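# Insert matching relay into black rack's empty pocket

## Task

Locate the loose relay (small transparent box with a colored button at one end) whose button color is the same as the two relays already in the black rack, and seat it in the rack's vacant pocket with the button facing up and fully pressed down; the two relays already in the rack must not be raised or removed from it.

## Robot and tools

Robot: two arms, left_arm and right_arm, each ending in a parallel gripper. Scene frame: origin at table-top height midway between the nominal bases, +z up, +x out over the table, left_arm on the +y side (arm names do not match image sides). Calibrated bases: left_arm at (+0.024, +0.333, 0) m, quat_wxyz (+1.000, 0, 0, +0.018); right_arm at (-0.002, -0.369, 0) m, quat_wxyz (+1.000, 0, 0, -0.015). Each arm reports hand poses, velocities and targets in its own base frame; fixed cameras and the table use the scene frame. Reported positions may be off by a few cm, more at long reach.

Gripper geometry: fingers point along the gripper's +z and close along its x axis. end_effector_position is the point between the pads; fingertips extend 17.5 mm past it. A block protrudes about 10 cm toward the gripper's -y axis and rotates with it.

Row layout (shared by execute_actions and move): one flat list of 18 numbers covering both arms, each in [-1, 1]: left dx, dy, dz, rx, ry, rz, left gripper position, force_limit, speed, then the same nine for the right arm. Send all 18 even if one arm is idle. The six pose numbers are an offset, not a pose: measured from that arm's Hand target at the start of the action (or move), along that Hand target's own axes. 1.0 equals 0.6 m for dx/dy/dz and 180 degrees for rx/ry/rz, which together form a single rotation vector. Every row counts from the same start, not from the row before; a new call restarts from the current Hand target, so repeating an offset moves further. Six zeros re-request the current Hand target. Gripper numbers are absolute: position +1 = open (50 mm), about -0.65 = pads touching, -1 = close until blocked; force_limit -1/0/+1 ≈ 20/102/185 N per pad; speed -1/0/+1 ≈ 20/85/150 mm/s; both start at +1. To leave a gripper unchanged, resend its last three numbers (0 is a real command). New force_limit/speed take effect only when position changes by at least 0.01.

Tools:
- execute_actions(actions, cameras): actions is a list of actions; each action is up to 15 rows, one per 1/30 s step, the last row held to fill 15 steps. An empty list returns state plus all camera images. cameras: list of names, ["all"], or [].
- move(target, speed, blend, blocking, cameras): straight-line path to one row, or a list of up to 15 rows, all offsets from the same starting Hand targets. speed in m/s, 0.002 to 1, default 0.25 (turns up to twice that in rad/s), one value or one per target. blend in m rounds corners (0 = stop at each). blocking=false returns after ~0.5 s while motion continues. Paths ignore obstacles and the other arm, last 0.5 to 10 s, and the gripper lags more at higher speed. Result adds a move: line with the ending (done, off_target, moving, held, fault) and limits (paced = pose clipped, held = steps withheld).
- wait(seconds 0 to 10): arms hold their last command; a running move continues.
- stop(): brakes the running move; fingers keep moving.
- zoom_image(camera, region): camera is cam_high, cam_left_wrist or cam_right_wrist; region [x0, y0, x1, y1] in pixels, at most 504 wide and tall.
- finished_scene(scene): ends the scene; the goal must hold with the robot idle. After ending scene 1, make no further calls in that reply.

Cameras: cam_high, cam_low, cam_left_wrist, cam_right_wrist, each 896x504.

Results: end_effector_position (m) and quat in the arm's base frame; Hand target = last commanded pose after clipping (next offsets start here); the gripper may settle short, and only a new command (even zeros) asks for it again. Per step, the controller clips commands to within 70 mm and 16 degrees of the measured pose. object_status: 0 moving, 1 blocked while opening, 2 blocked while closing (a grip), 3 reached position or pads met (likely nothing held). Grip with -1 and confirm status 2. Opening ≈ (250 - position_measured) × 0.202 mm. Flange force is the outside force along gripper axes, noisy, including held weight. Joint velocities "within noise" means at rest. Tool commands shows current gripper commands.

Avoid: dropping or releasing moving parts, slamming, and pressing hard. Each arm is stiff: a target slightly beyond a firm contact can trigger a fault stop (10 s) from contact torque at the joint limits (waist, shoulder, elbow 140 N m; forearm roll, wrist pitch, wrist roll 35.2 N m) or 150 N net force. After a force fault with a grip pinning the arm, open first. To end a push, command the target back past the gripper. Keep the arms apart: a clearance check may hold commands, but contact or gripping the other arm's fingers can fail the task. Nothing may fall or be left off the table. Holding loads, stretching out or pushing at unreachable poses heats motors; MOTOR HOT warns, and overheating brakes an arm for 30 to 60 s. Loose objects may occasionally be nudged. Joint ranges (rad): waist ±3.491, shoulder ±3.140, elbow -1.187 to 4.328, forearm roll ±3.316, wrist pitch ±3.140, wrist roll ±3.927.

Each tool is called as a command line: name --argument value for each argument, lists and objects as JSON in quotes; but a table of rows of numbers goes row by row, as --pt "numbers of a row", without its own name.

## Session

execute_actions --actions '[]'

Scene clock: 0.00 s.
left_arm: end_effector_position=(+0.0465, +0.0906, +0.3049) position_measured=3 object_status=3 end_effector_quat_wxyz=(+0.730, -0.397, -0.550, +0.077) | right_arm: end_effector_position=(+0.3459, +0.4285, +0.2843) position_measured=3 object_status=3 end_effector_quat_wxyz=(-0.390, +0.855, +0.337, +0.057)
Joint positions: left_arm=[0.033 0.011 -0.538 -0.948 -2.44 0.072] | right_arm=[0.691 0.022 0.011 -0.758 -1.234 -1.372]
Joint velocities: within noise
Flange force (N): no reading
Hand target: left_arm +0.0465, +0.0906, +0.3049; +0.730, -0.397, -0.550, +0.077 | right_arm +0.3459, +0.4285, +0.2843; -0.390, +0.855, +0.337, +0.057
Tool commands: left_gripper/position=+1.0 left_gripper/force_limit=+1.0 left_gripper/speed=+1.0 right_gripper/position=+1.0 right_gripper/force_limit=+1.0 right_gripper/speed=+1.0

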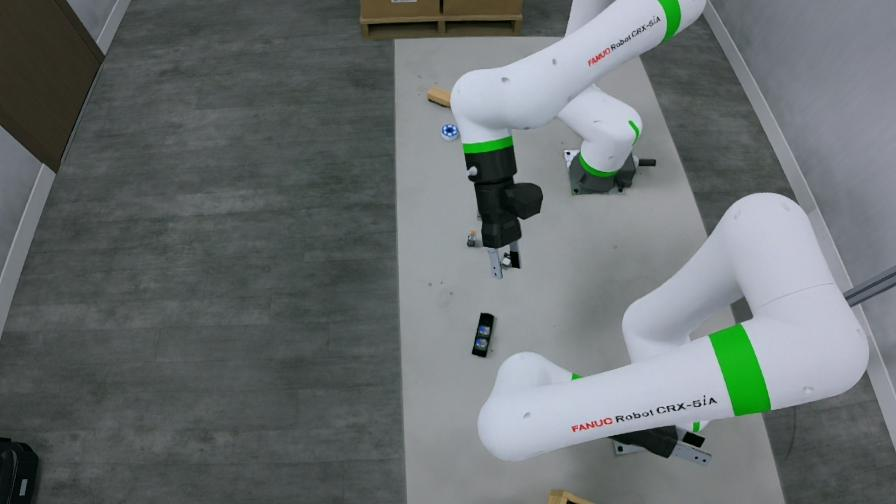

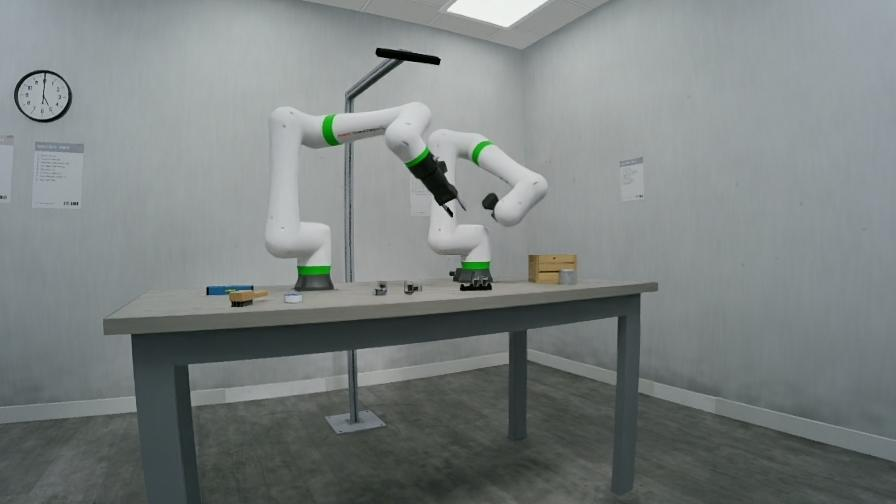

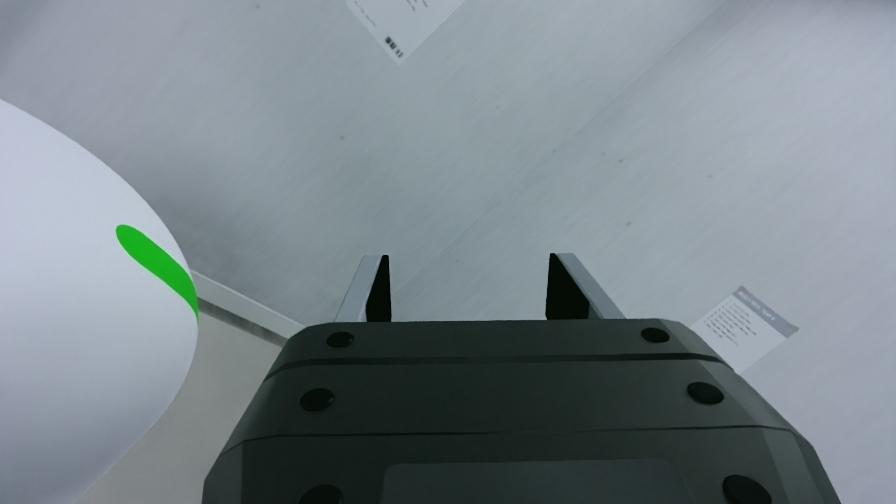

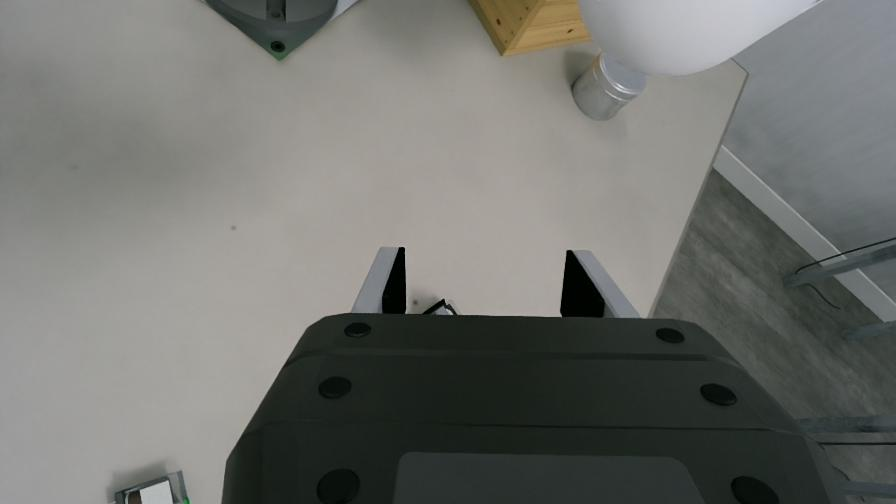

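zoom_image --camera "cam_high" --region '[400, 60, 624, 186]'

zoom_image --camera "cam_high" --region '[400, 200, 560, 290]'

zoom_image --camera "cam_high" --region '[420, 290, 548, 362]'

zoom_image --camera "cam_low" --region '[340, 240, 600, 320]'

zoom_image --camera "cam_right_wrist" --region '[60, 440, 230, 504]'

Scaled by 2.250 from the camera's 896x504 image, which has a finer 1280x720 frame.

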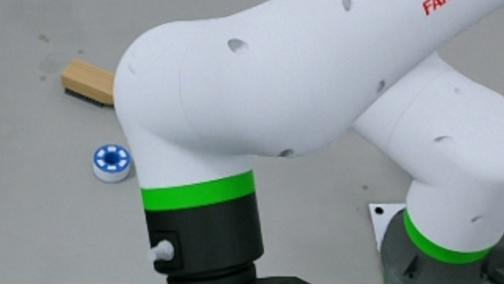

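Scaled by 3.150 from the camera's 896x504 image, which has a finer 1280x720 frame.

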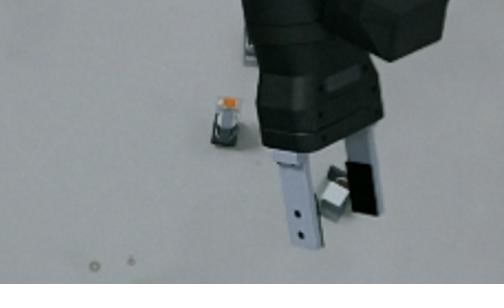

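Scaled by 3.938 from the camera's 896x504 image, which has a finer 1280x720 frame.

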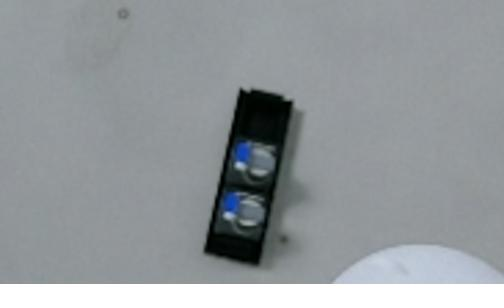

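Scaled by 1.938 from the camera's 896x504 image, which has a finer 1280x720 frame.

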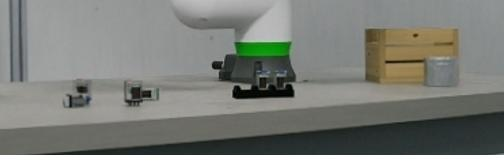

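Scaled by 2.965 from the camera's 896x504 image, which has a finer 1280x720 frame.

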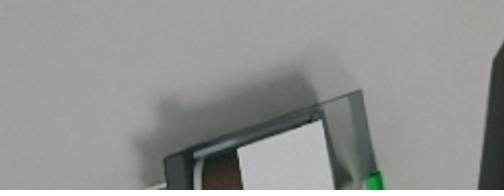

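move --target '[0,0,0,0,0,0,1,1,1, 0.0358,0.0425,-0.4203,-0.2611,-0.0382,0.2257,1,1,1]' --cameras '["all"]'

Scene clock: 82.50 s.
left_arm: end_effector_position=(+0.0465, +0.0906, +0.3049) position_measured=3 object_status=3 end_effector_quat_wxyz=(+0.730, -0.397, -0.550, +0.077) | right_arm: end_effector_position=(+0.4198, +0.2499, +0.4497) position_measured=3 object_status=3 end_effector_quat_wxyz=(+0.000, +1.000, +0.000, +0.000)
Joint positions: left_arm=[0.033 0.011 -0.538 -0.948 -2.44 0.072] | right_arm=[0.806 0.194 0.618 0 -1.995 -2.378]
Flange force (N): left_arm=[-0.8 0.4 -4.5] | right_arm=[5.3 -4.5 -1.9]
Hand target: left_arm +0.0465, +0.0906, +0.3049; +0.730, -0.397, -0.550, +0.077 | right_arm +0.4198, +0.2499, +0.4497; +0.000, +1.000, +0.000, +0.000
Off the commanded pose: left_arm 0.000 m, 0 deg | right_arm 0.000 m, 0 deg.
move: done

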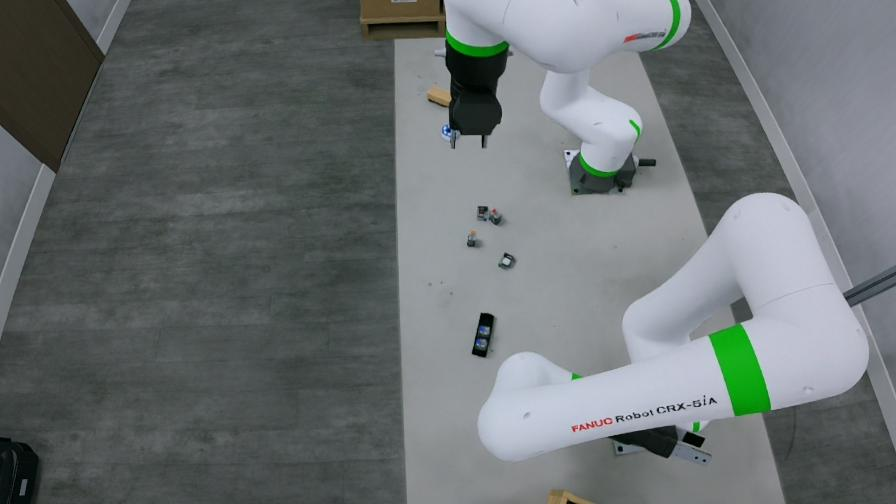

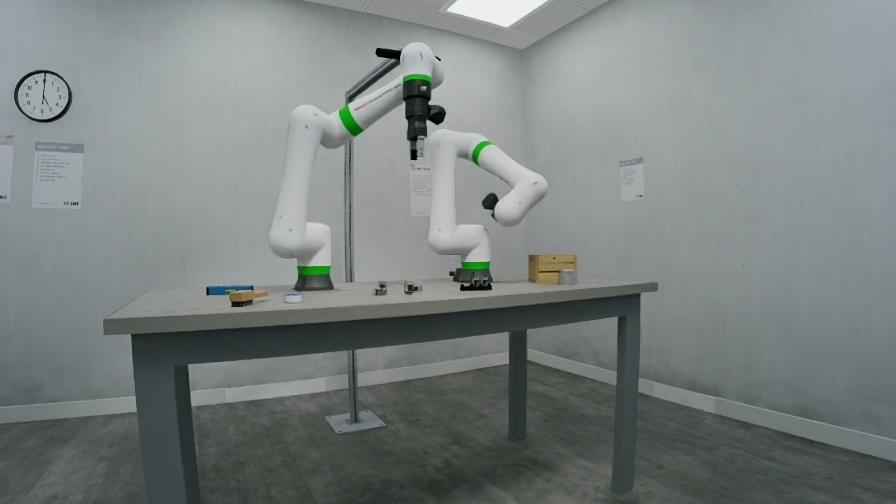

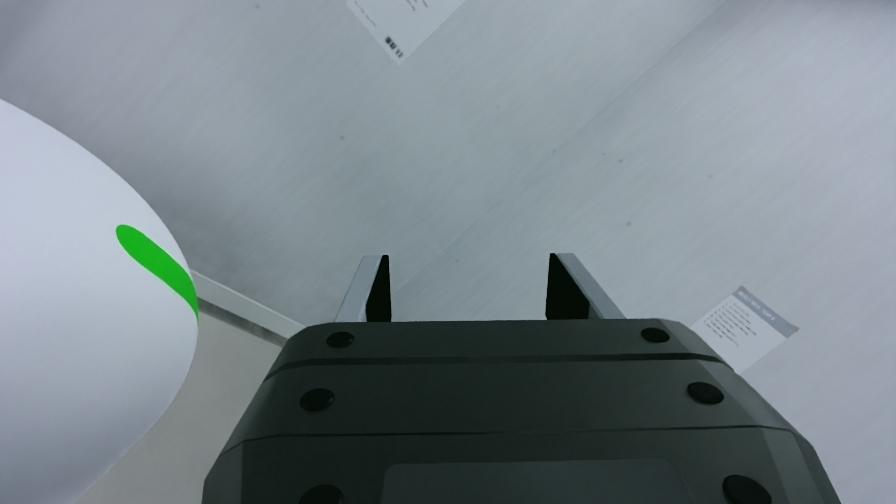

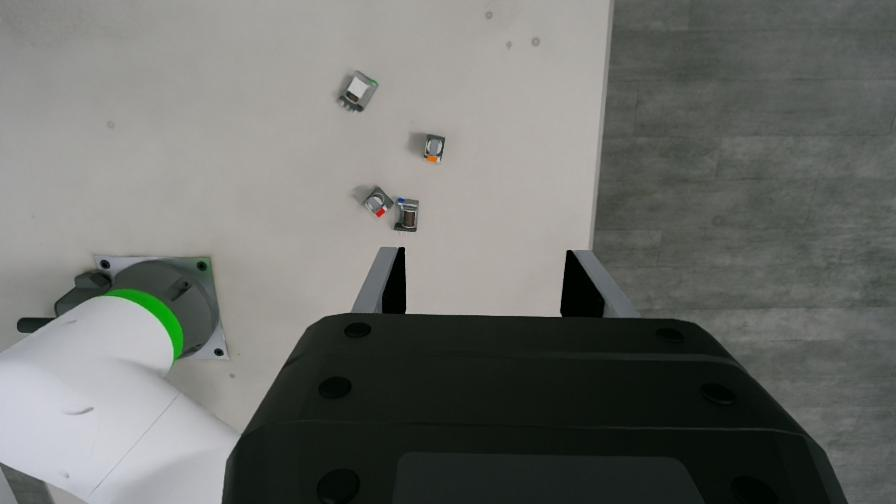

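zoom_image --camera "cam_right_wrist" --region '[330, 60, 470, 240]'

zoom_image --camera "cam_right_wrist" --region '[350, 180, 430, 240]'

zoom_image --camera "cam_high" --region '[450, 190, 540, 280]'

zoom_image --camera "cam_low" --region '[360, 265, 500, 305]'

Scaled by 2.800 from the camera's 896x504 image, which has a finer 1280x720 frame.

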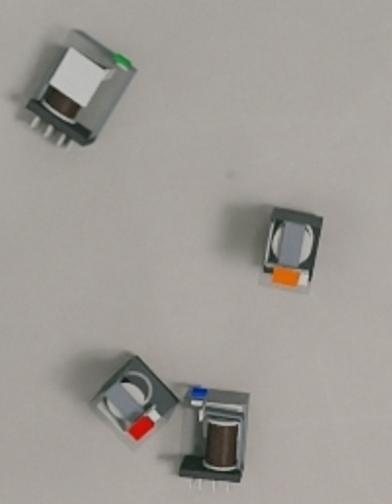

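Scaled by 6.300 from the camera's 896x504 image, which has a finer 1280x720 frame.

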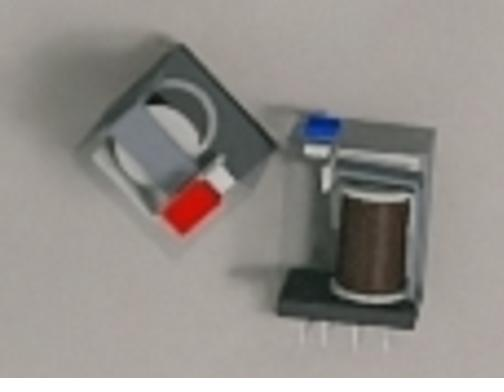

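Scaled by 5.600 from the camera's 896x504 image, which has a finer 1280x720 frame.

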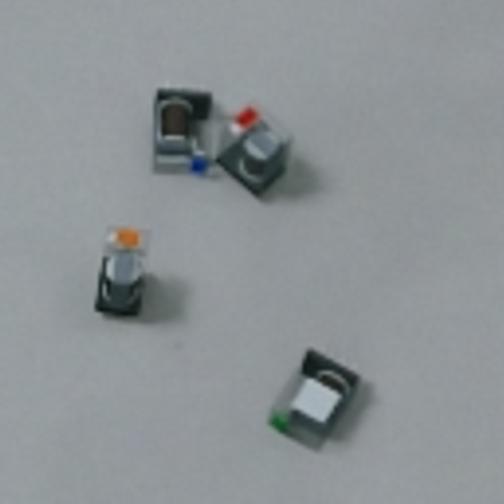

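Scaled by 3.600 from the camera's 896x504 image, which has a finer 1280x720 frame.

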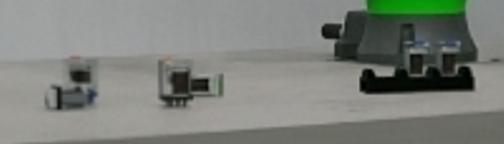

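move --target '[0,0,0,0,0,0,1,1,1, 0,-0.3333,0.2,0.1944,0,0,1,1,1]' --cameras '["cam_right_wrist","cam_high"]'

Scene clock: 164.60 s.
left_arm: end_effector_position=(+0.0465, +0.0906, +0.3049) position_measured=3 object_status=3 end_effector_quat_wxyz=(+0.730, -0.397, -0.550, +0.077) | right_arm: end_effector_position=(+0.4199, +0.4500, +0.3298) position_measured=3 object_status=3 end_effector_quat_wxyz=(-0.301, +0.954, +0.000, +0.000)
Joint positions: left_arm=[0.033 0.011 -0.538 -0.948 -2.44 0.072] | right_arm=[0.81 0.125 0.241 -0.43 -1.246 -2.335]
Flange force (N): left_arm=[-1.2 1.7 -5.0] | right_arm=[3.8 -2.3 3.2]
Hand target: left_arm +0.0465, +0.0906, +0.3049; +0.730, -0.397, -0.550, +0.077 | right_arm +0.4199, +0.4500, +0.3298; -0.301, +0.954, +0.000, +0.000
Off the commanded pose: left_arm 0.000 m, 0 deg | right_arm 0.000 m, 0 deg.
move: done
Images, in order (width x height): cam_high 896x504, cam_right_wrist 896x504.

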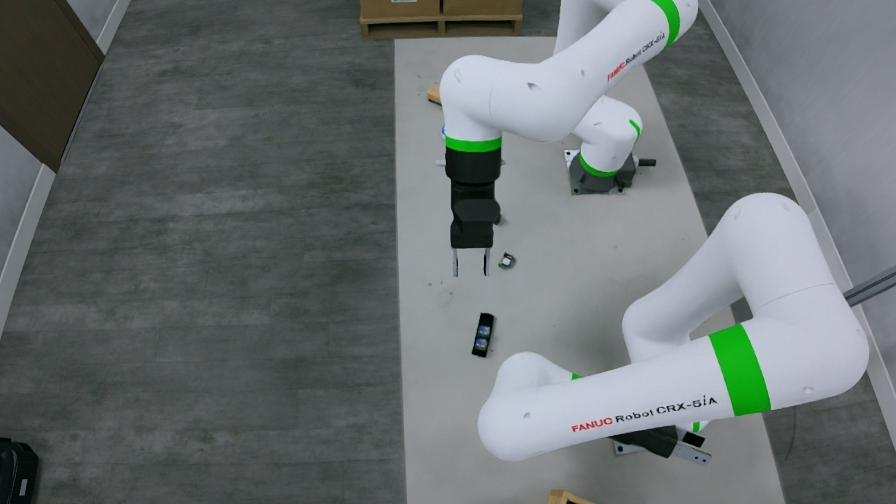

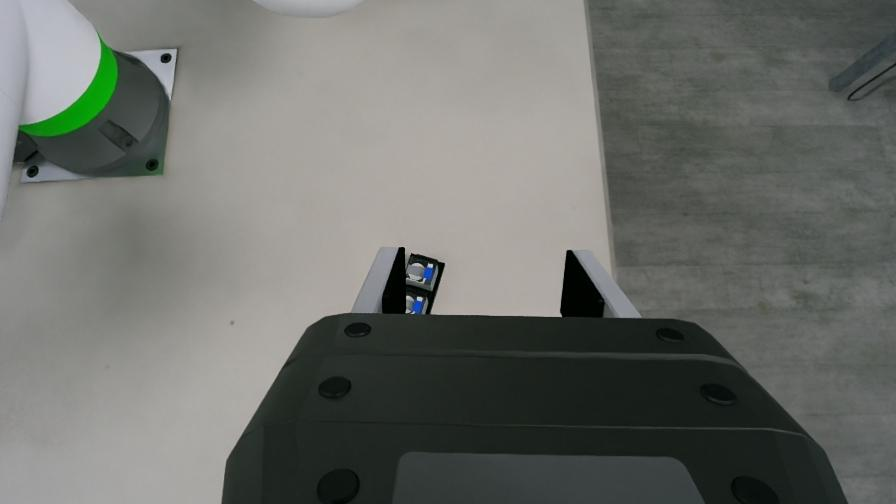

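move --target '[0,0,0,0,0,0,1,1,1, -0.0333,0.2813,-0.0343,0,0,0,1,1,1]' --cameras '["cam_right_wrist"]'

zoom_image --camera "cam_right_wrist" --region '[360, 40, 520, 180]'

Scene clock: 200.23 s.
left_arm: end_effector_position=(+0.0465, +0.0906, +0.3049) position_measured=3 object_status=3 end_effector_quat_wxyz=(+0.730, -0.397, -0.550, +0.077) | right_arm: end_effector_position=(+0.3998, +0.3000, +0.2498) position_measured=3 object_status=3 end_effector_quat_wxyz=(-0.301, +0.954, +0.000, +0.000)
Joint positions: left_arm=[0.033 0.011 -0.538 -0.948 -2.44 0.072] | right_arm=[0.56 -0.06 -0.106 -0.544 -1.221 -2.021]
Flange force (N): left_arm=[-0.8 1.2 -4.0] | right_arm=[3.7 -1.0 2.9]
Hand target: left_arm +0.0465, +0.0906, +0.3049; +0.730, -0.397, -0.550, +0.077 | right_arm +0.3998, +0.2999, +0.2498; -0.301, +0.954, +0.000, +0.000
Off the commanded pose: left_arm 0.000 m, 0 deg | right_arm 0.000 m, 0 deg.
move: done
Images, in order (width x height): cam_right_wrist 896x504.

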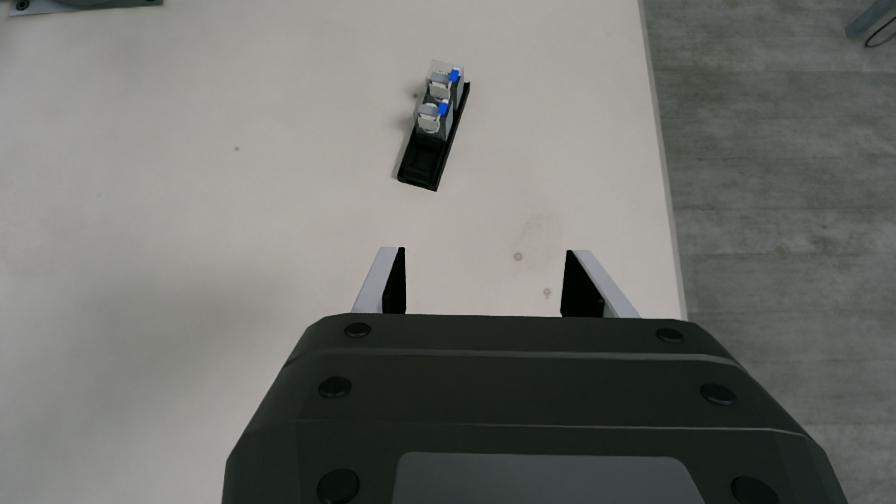

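Scaled by 3.150 from the camera's 896x504 image, which has a finer 1280x720 frame.

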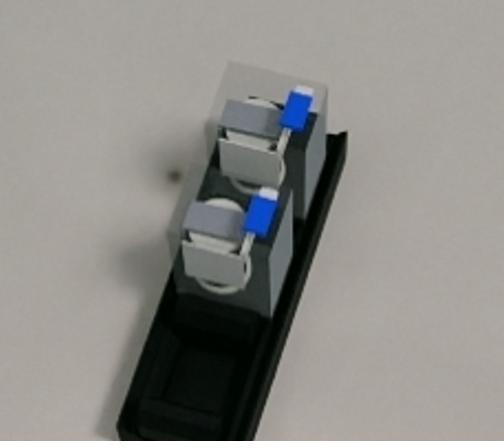

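move --target '[0,0,0,0,0,0,1,1,1, -0.025,0.0123,0.2295,-0.08,0,0,1,1,1]' --cameras '["cam_right_wrist"]'

zoom_image --camera "cam_right_wrist" --region '[340, 0, 560, 220]'

Scene clock: 245.30 s.
left_arm: end_effector_position=(+0.0465, +0.0906, +0.3049) position_measured=3 object_status=3 end_effector_quat_wxyz=(+0.730, -0.397, -0.550, +0.077) | right_arm: end_effector_position=(+0.3849, +0.3729, +0.1328) position_measured=3 object_status=3 end_effector_quat_wxyz=(-0.179, +0.984, +0.000, +0.000)
Joint positions: left_arm=[0.033 0.011 -0.538 -0.948 -2.44 0.072] | right_arm=[0.87 0.122 -0.189 -0.273 -0.997 -2.323]
Flange force (N): left_arm=[-0.9 1.5 -4.8] | right_arm=[3.7 -2.3 4.0]
Hand target: left_arm +0.0465, +0.0906, +0.3049; +0.730, -0.397, -0.550, +0.077 | right_arm +0.3849, +0.3729, +0.1328; -0.179, +0.984, +0.000, +0.000
Off the commanded pose: left_arm 0.000 m, 0 deg | right_arm 0.000 m, 0 deg.
move: done
Images, in order (width x height): cam_right_wrist 896x504.

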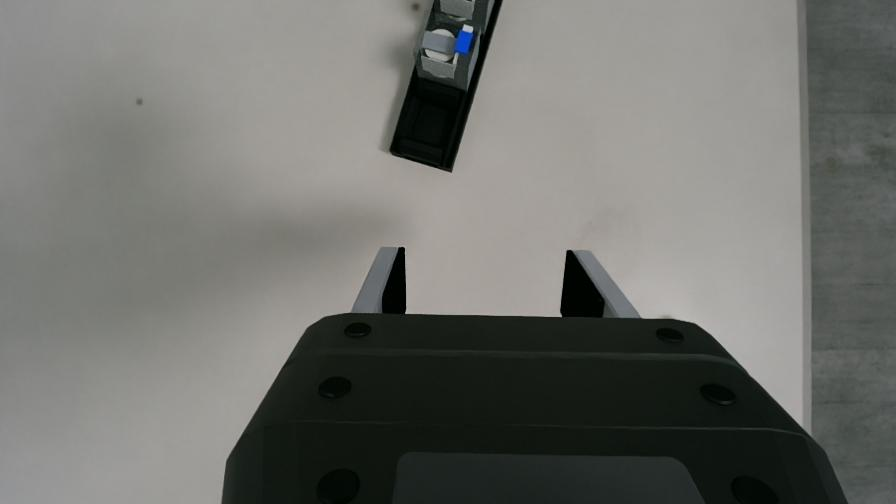

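Scaled by 2.291 from the camera's 896x504 image, which has a finer 1280x720 frame.

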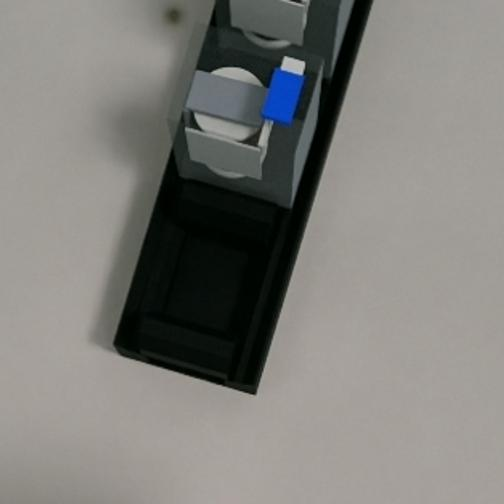

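zoom_image --camera "cam_right_wrist" --region '[380, 60, 500, 180]'

Scaled by 4.200 from the camera's 896x504 image, which has a finer 1280x720 frame.

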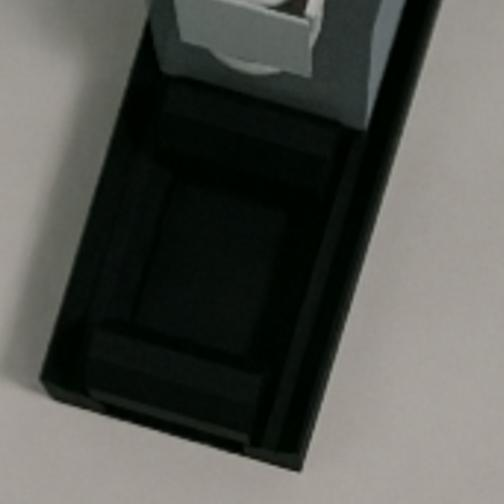

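move --target '[0,0,0,0,0,0,1,1,1, -0.055,0.3457,-0.1603,-0.1144,0,0,1,1,1]' --cameras '["cam_right_wrist"]'

zoom_image --camera "cam_right_wrist" --region '[380, 130, 600, 320]'

Scene clock: 335.43 s.
left_arm: end_effector_position=(+0.0465, +0.0906, +0.3049) position_measured=3 object_status=3 end_effector_quat_wxyz=(+0.730, -0.397, -0.550, +0.077) | right_arm: end_effector_position=(+0.3517, +0.1450, +0.1497) position_measured=3 object_status=3 end_effector_quat_wxyz=(+0.000, +1.000, +0.000, +0.000)
Joint positions: left_arm=[0.033 0.011 -0.538 -0.948 -2.44 0.072] | right_arm=[0.739 -0.13 -0.431 0 -1.27 -2.311]
Flange force (N): left_arm=[-1.1 1.8 -6.6] | right_arm=[4.0 -3.3 2.1]
Hand target: left_arm +0.0465, +0.0906, +0.3049; +0.730, -0.397, -0.550, +0.077 | right_arm +0.3517, +0.1449, +0.1498; +0.000, +1.000, +0.000, +0.000
Off the commanded pose: left_arm 0.000 m, 0 deg | right_arm 0.000 m, 0 deg.
move: done
Images, in order (width x height): cam_right_wrist 896x504.

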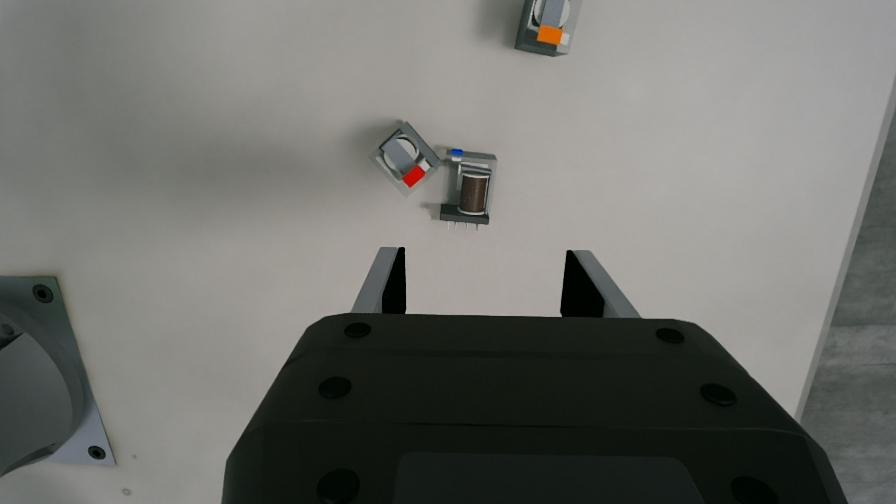

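Scaled by 2.291 from the camera's 896x504 image, which has a finer 1280x720 frame.

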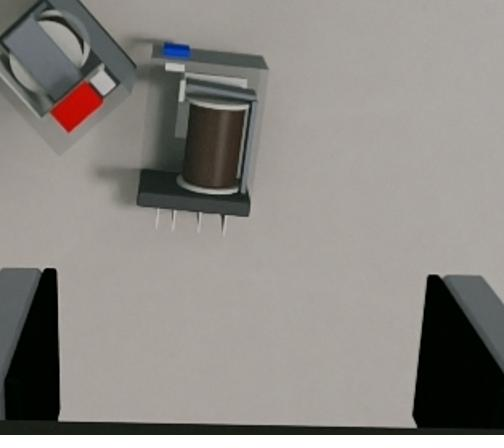

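move --target '[0,0,0,0,0,0,1,1,1, -0.005,0.025,0.175,0,0,0.03,0.62,-0.5,0]' --cameras '["cam_right_wrist"]'

zoom_image --camera "cam_right_wrist" --region '[340, 100, 640, 320]'

Scene clock: 357.17 s.
left_arm: end_effector_position=(+0.0465, +0.0906, +0.3049) position_measured=3 object_status=3 end_effector_quat_wxyz=(+0.730, -0.397, -0.550, +0.077) | right_arm: end_effector_position=(+0.3487, +0.1300, +0.0448) position_measured=59 object_status=3 end_effector_quat_wxyz=(+0.000, +0.999, -0.048, +0.000)
Joint positions: left_arm=[0.033 0.011 -0.538 -0.948 -2.44 0.072] | right_arm=[0.713 -0.027 -0.607 0 -0.991 -2.379]
Flange force (N): left_arm=[-0.1 1.0 -4.5] | right_arm=[3.6 -3.2 3.5]
Hand target: left_arm +0.0465, +0.0906, +0.3049; +0.730, -0.397, -0.550, +0.077 | right_arm +0.3487, +0.1300, +0.0447; +0.000, +0.999, -0.048, +0.000
Off the commanded pose: left_arm 0.000 m, 0 deg | right_arm 0.000 m, 0 deg.
move: done
Images, in order (width x height): cam_right_wrist 896x504.

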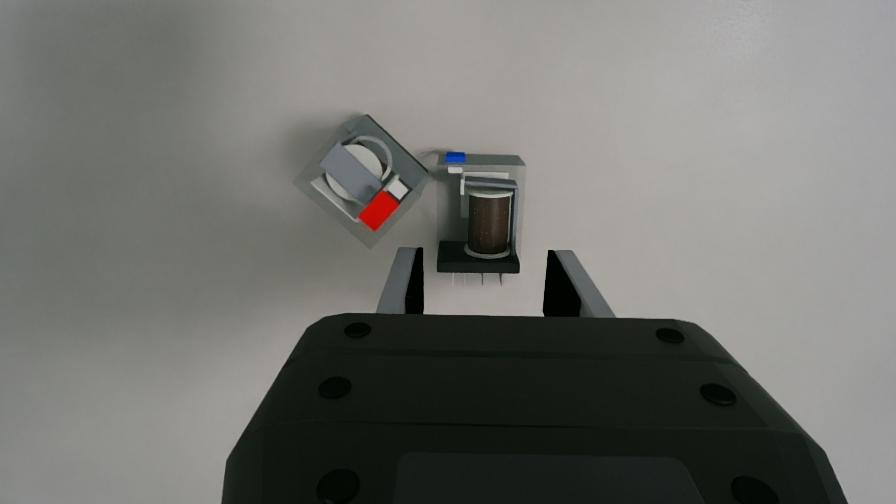

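Scaled by 1.680 from the camera's 896x504 image, which has a finer 1280x720 frame.

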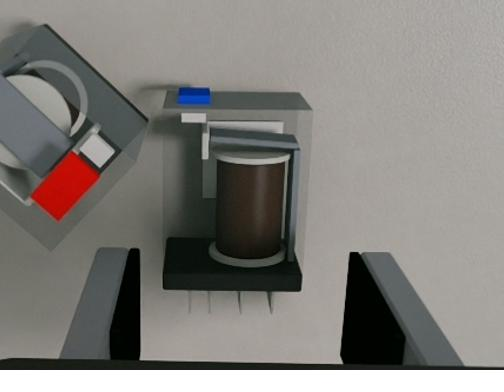

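move --pt "0 0 0 0 0 0 1 1 1 -0.0036 0.0062 0 0 0 0 0.4885 -0.5 0" --pt "0 0 0 0 0 0 1 1 1 -0.0036 0.0062 0.028 0 0 0 0.4885 -0.5 0" --speed 0.05 --cameras '["cam_right_wrist"]'

zoom_image --camera "cam_right_wrist" --region '[340, 100, 640, 320]'

Scene clock: 373.90 s.
left_arm: end_effector_position=(+0.0465, +0.0906, +0.3049) position_measured=3 object_status=3 end_effector_quat_wxyz=(+0.730, -0.397, -0.550, +0.077) | right_arm: end_effector_position=(+0.3462, +0.1265, +0.0280) position_measured=79 object_status=3 end_effector_quat_wxyz=(+0.000, +0.999, -0.048, +0.000)
Joint positions: left_arm=[0.033 0.011 -0.538 -0.948 -2.44 0.072] | right_arm=[0.71 -0.008 -0.635 0 -0.943 -2.376]
Flange force (N): left_arm=[-0.8 0.3 -4.8] | right_arm=[3.0 -2.7 3.7]
Hand target: left_arm +0.0465, +0.0906, +0.3049; +0.730, -0.397, -0.550, +0.077 | right_arm +0.3462, +0.1265, +0.0279; +0.000, +0.999, -0.048, +0.000
Off the commanded pose: left_arm 0.000 m, 0 deg | right_arm 0.000 m, 0 deg.
move: done
Images, in order (width x height): cam_right_wrist 896x504.

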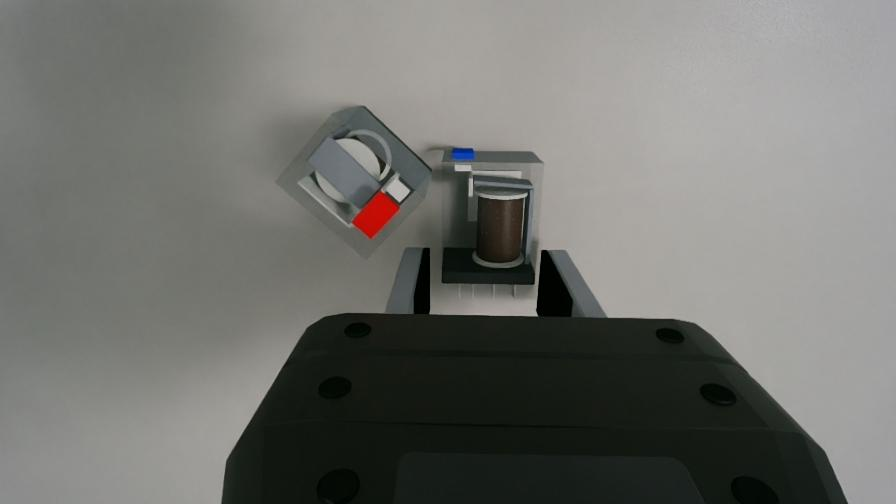

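Scaled by 1.680 from the camera's 896x504 image, which has a finer 1280x720 frame.

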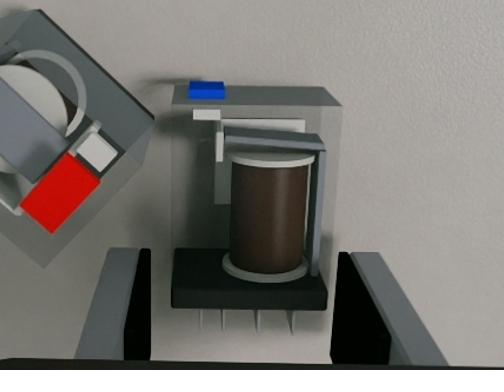

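move --pt "0 0 0 0 0 0 1 1 1 0.001 0 0.005 0 0 0 0.4885 -0.5 0" --pt "0 0 0 0 0 0 1 1 1 0.001 0 0.0092 0 0 0 0.4885 -0.5 0" --speed 0.03 --cameras '["cam_right_wrist"]'

zoom_image --camera "cam_right_wrist" --region '[340, 100, 640, 320]'

Scene clock: 379.53 s.
left_arm: end_effector_position=(+0.0465, +0.0906, +0.3049) position_measured=3 object_status=3 end_effector_quat_wxyz=(+0.730, -0.397, -0.550, +0.077) | right_arm: end_effector_position=(+0.3468, +0.1264, +0.0224) position_measured=79 object_status=3 end_effector_quat_wxyz=(+0.000, +0.999, -0.048, +0.000)
Joint positions: left_arm=[0.033 0.011 -0.538 -0.948 -2.44 0.072] | right_arm=[0.709 0.004 -0.64 -0.001 -0.927 -2.375]
Flange force (N): left_arm=[-1.0 1.3 -5.4] | right_arm=[2.8 -2.8 3.8]
Hand target: left_arm +0.0465, +0.0906, +0.3049; +0.730, -0.397, -0.550, +0.077 | right_arm +0.3467, +0.1264, +0.0224; +0.000, +0.999, -0.048, +0.000
Off the commanded pose: left_arm 0.000 m, 0 deg | right_arm 0.000 m, 0 deg.
move: done
Images, in order (width x height): cam_right_wrist 896x504.

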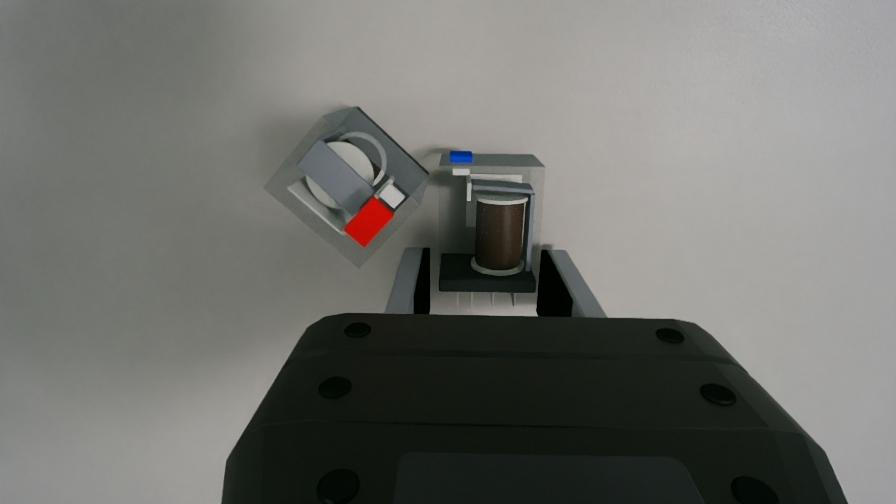

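Scaled by 1.680 from the camera's 896x504 image, which has a finer 1280x720 frame.

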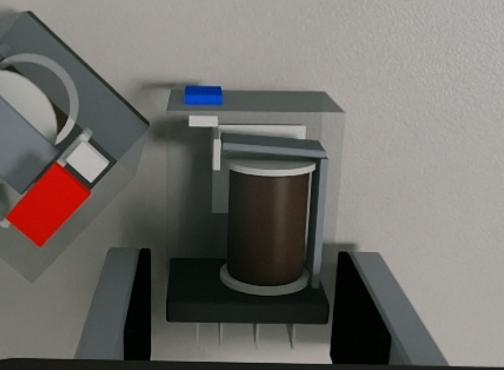

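move --target '[0,0,0,0,0,0,1,1,1, 0,0,0,0,0,0,-1,-0.6,-0.7]'

Scene clock: 382.63 s.
left_arm: end_effector_position=(+0.0465, +0.0906, +0.3049) position_measured=3 object_status=3 end_effector_quat_wxyz=(+0.730, -0.397, -0.550, +0.077) | right_arm: end_effector_position=(+0.3467, +0.1264, +0.0224) position_measured=119 object_status=2 end_effector_quat_wxyz=(+0.000, +0.999, -0.048, +0.000)
Joint positions: left_arm=[0.033 0.011 -0.538 -0.948 -2.44 0.072] | right_arm=[0.709 0.004 -0.64 -0.001 -0.927 -2.375]
Flange force (N): left_arm=[-1.2 1.3 -5.2] | right_arm=[3.0 -3.0 3.8]
Hand target: left_arm +0.0465, +0.0906, +0.3049; +0.730, -0.397, -0.550, +0.077 | right_arm +0.3467, +0.1264, +0.0224; +0.000, +0.999, -0.048, +0.000
Off the commanded pose: left_arm 0.000 m, 0 deg | right_arm 0.000 m, 0 deg.
move: done

move --pt "0 0 0 0 0 0 1 1 1 0 0 -0.0333 0 0 0 -1 -0.6 -0.7" --pt "0 0 0 0 0 0 1 1 1 0.0859 0.0529 -0.0333 0 0 0 -1 -0.6 -0.7" --pt "0 0 0 0 0 0 1 1 1 0.0859 0.0529 -0.0005 0 0 0 -1 -0.6 -0.7" --speed '[0.08,0.15,0.04]' --blend '[0.008,0.008,0]' --cameras '["cam_right_wrist"]'

Scene clock: 397.00 s.
left_arm: end_effector_position=(+0.0465, +0.0906, +0.3049) position_measured=3 object_status=3 end_effector_quat_wxyz=(+0.730, -0.397, -0.550, +0.077) | right_arm: end_effector_position=(+0.3950, +0.0900, +0.0227) position_measured=119 object_status=2 end_effector_quat_wxyz=(+0.000, +0.999, -0.048, +0.000)
Joint positions: left_arm=[0.033 0.011 -0.538 -0.948 -2.44 0.072] | right_arm=[0.55 0.093 -0.544 -0.001 -0.933 -2.216]
Flange force (N): left_arm=[-0.4 1.2 -5.6] | right_arm=[3.5 -2.5 4.1]
Hand target: left_arm +0.0465, +0.0906, +0.3049; +0.730, -0.397, -0.550, +0.077 | right_arm +0.3950, +0.0900, +0.0227; +0.000, +0.999, -0.048, +0.000
Off the commanded pose: left_arm 0.000 m, 0 deg | right_arm 0.000 m, 0 deg.
move: done
Images, in order (width x height): cam_right_wrist 896x504.

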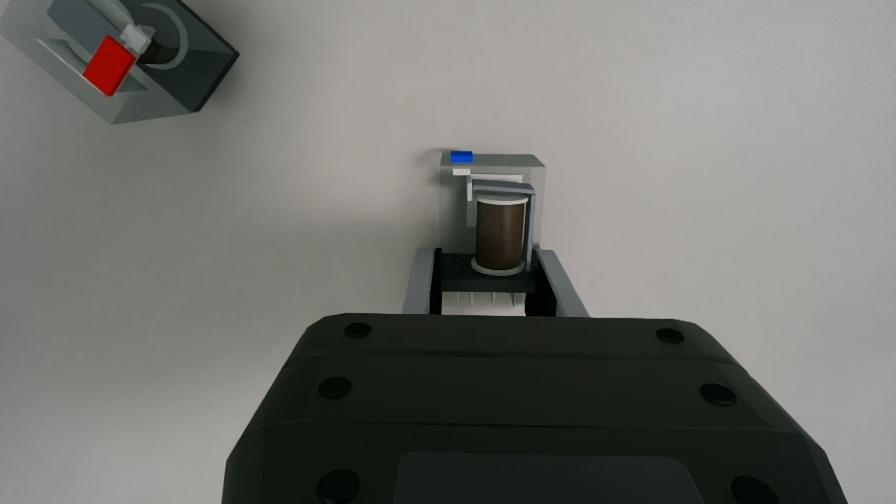

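move --pt "0 0 0 0 0 0 1 1 1 0 0 0 0 0 0 0.4 -0.6 -0.5" --pt "0 0 0 0 0 0 1 1 1 0 0 -0.0833 0 0 0 0.4 -0.6 -0.5" --pt "0 0 0 0 0 0 1 1 1 0 -0.093 -0.0888 -0.1667 0 0 0.4 -0.6 -0.5" --speed '[0.05,0.1,0.2]' --blend '[0,0.01,0]' --cameras '["cam_right_wrist","cam_low"]'

zoom_image --camera "cam_right_wrist" --region '[340, 150, 640, 320]'

zoom_image --camera "cam_low" --region '[320, 190, 520, 310]'

Scene clock: 422.73 s.
left_arm: end_effector_position=(+0.0465, +0.0906, +0.3049) position_measured=3 object_status=3 end_effector_quat_wxyz=(+0.730, -0.397, -0.550, +0.077) | right_arm: end_effector_position=(+0.4003, +0.1455, +0.0760) position_measured=92 object_status=3 end_effector_quat_wxyz=(+0.258, +0.965, -0.046, -0.012)
Joint positions: left_arm=[0.033 0.011 -0.538 -0.948 -2.44 0.072] | right_arm=[0.874 0.323 -0.314 0.292 -1.386 -2.66]
Flange force (N): left_arm=[-0.5 1.3 -5.0] | right_arm=[3.6 -5.8 1.6]
Hand target: left_arm +0.0465, +0.0906, +0.3049; +0.730, -0.397, -0.550, +0.077 | right_arm +0.4003, +0.1455, +0.0760; +0.258, +0.965, -0.046, -0.012
Off the commanded pose: left_arm 0.000 m, 0 deg | right_arm 0.000 m, 0 deg.
move: done
Images, in order (width x height): cam_low 896x504, cam_right_wrist 896x504.

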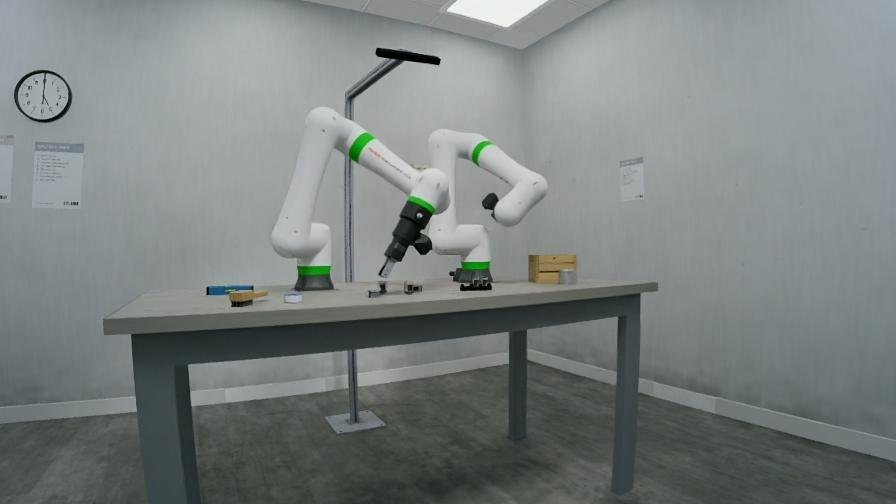

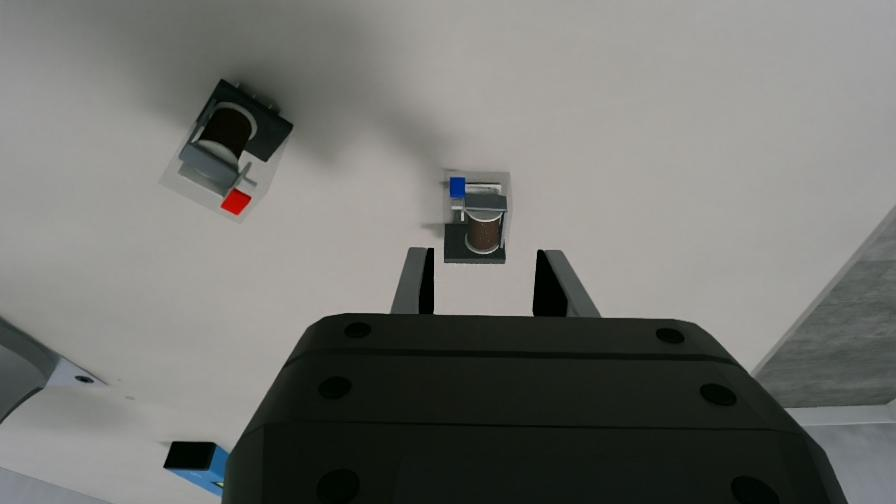

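Scaled by 1.680 from the camera's 896x504 image, which has a finer 1280x720 frame.

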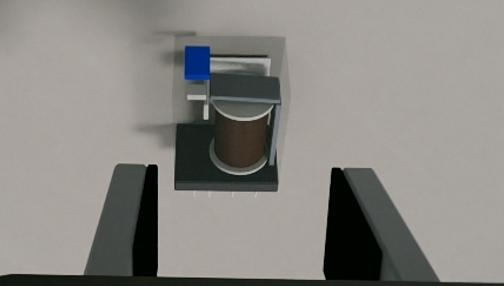

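Scaled by 2.520 from the camera's 896x504 image, which has a finer 1280x720 frame.

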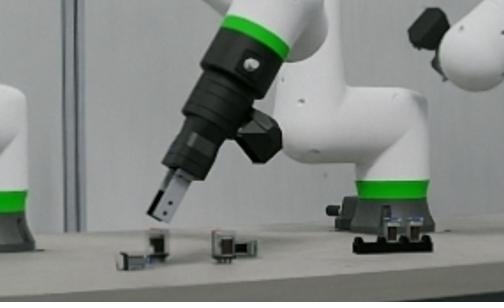

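move --target '[0,0,0,0,0,0,1,1,1, 0,0,0.075,0,0,0,0.4,-0.6,-0.5]' --speed 0.08 --cameras '["cam_right_wrist","cam_low"]'

zoom_image --camera "cam_right_wrist" --region '[340, 150, 640, 320]'

zoom_image --camera "cam_low" --region '[340, 240, 440, 310]'

Scene clock: 431.03 s.
left_arm: end_effector_position=(+0.0465, +0.0906, +0.3049) position_measured=3 object_status=3 end_effector_quat_wxyz=(+0.730, -0.397, -0.550, +0.077) | right_arm: end_effector_position=(+0.3982, +0.1231, +0.0370) position_measured=92 object_status=3 end_effector_quat_wxyz=(+0.258, +0.965, -0.046, -0.012)
Joint positions: left_arm=[0.033 0.011 -0.538 -0.948 -2.44 0.072] | right_arm=[0.845 0.347 -0.395 0.312 -1.279 -2.671]
Flange force (N): left_arm=[-1.3 1.7 -6.3] | right_arm=[3.0 -5.9 2.4]
Hand target: left_arm +0.0465, +0.0906, +0.3049; +0.730, -0.397, -0.550, +0.077 | right_arm +0.3982, +0.1231, +0.0370; +0.258, +0.965, -0.046, -0.012
Off the commanded pose: left_arm 0.000 m, 0 deg | right_arm 0.000 m, 0 deg.
move: done
Images, in order (width x height): cam_low 896x504, cam_right_wrist 896x504.

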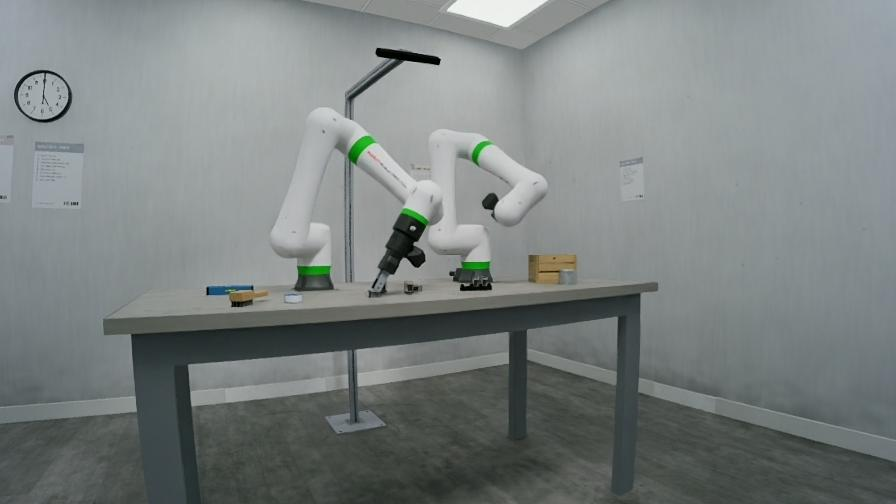

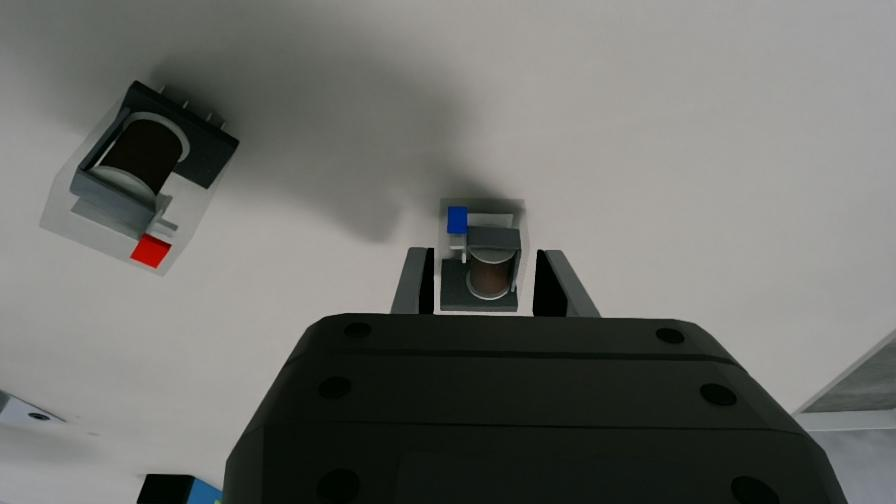

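Scaled by 1.680 from the camera's 896x504 image, which has a finer 1280x720 frame.

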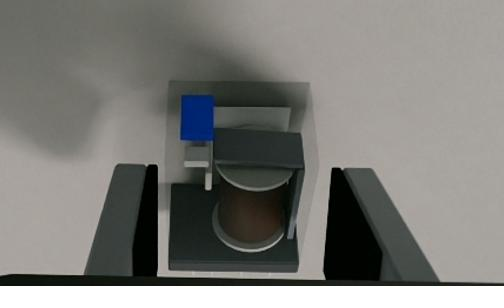

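Scaled by 5.040 from the camera's 896x504 image, which has a finer 1280x720 frame.

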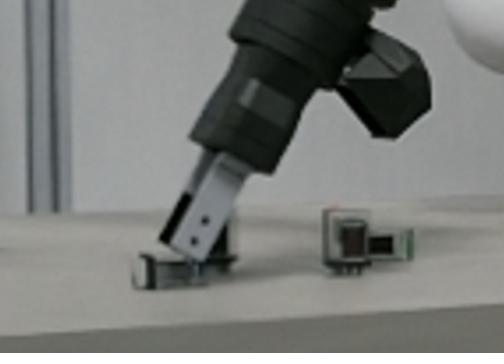

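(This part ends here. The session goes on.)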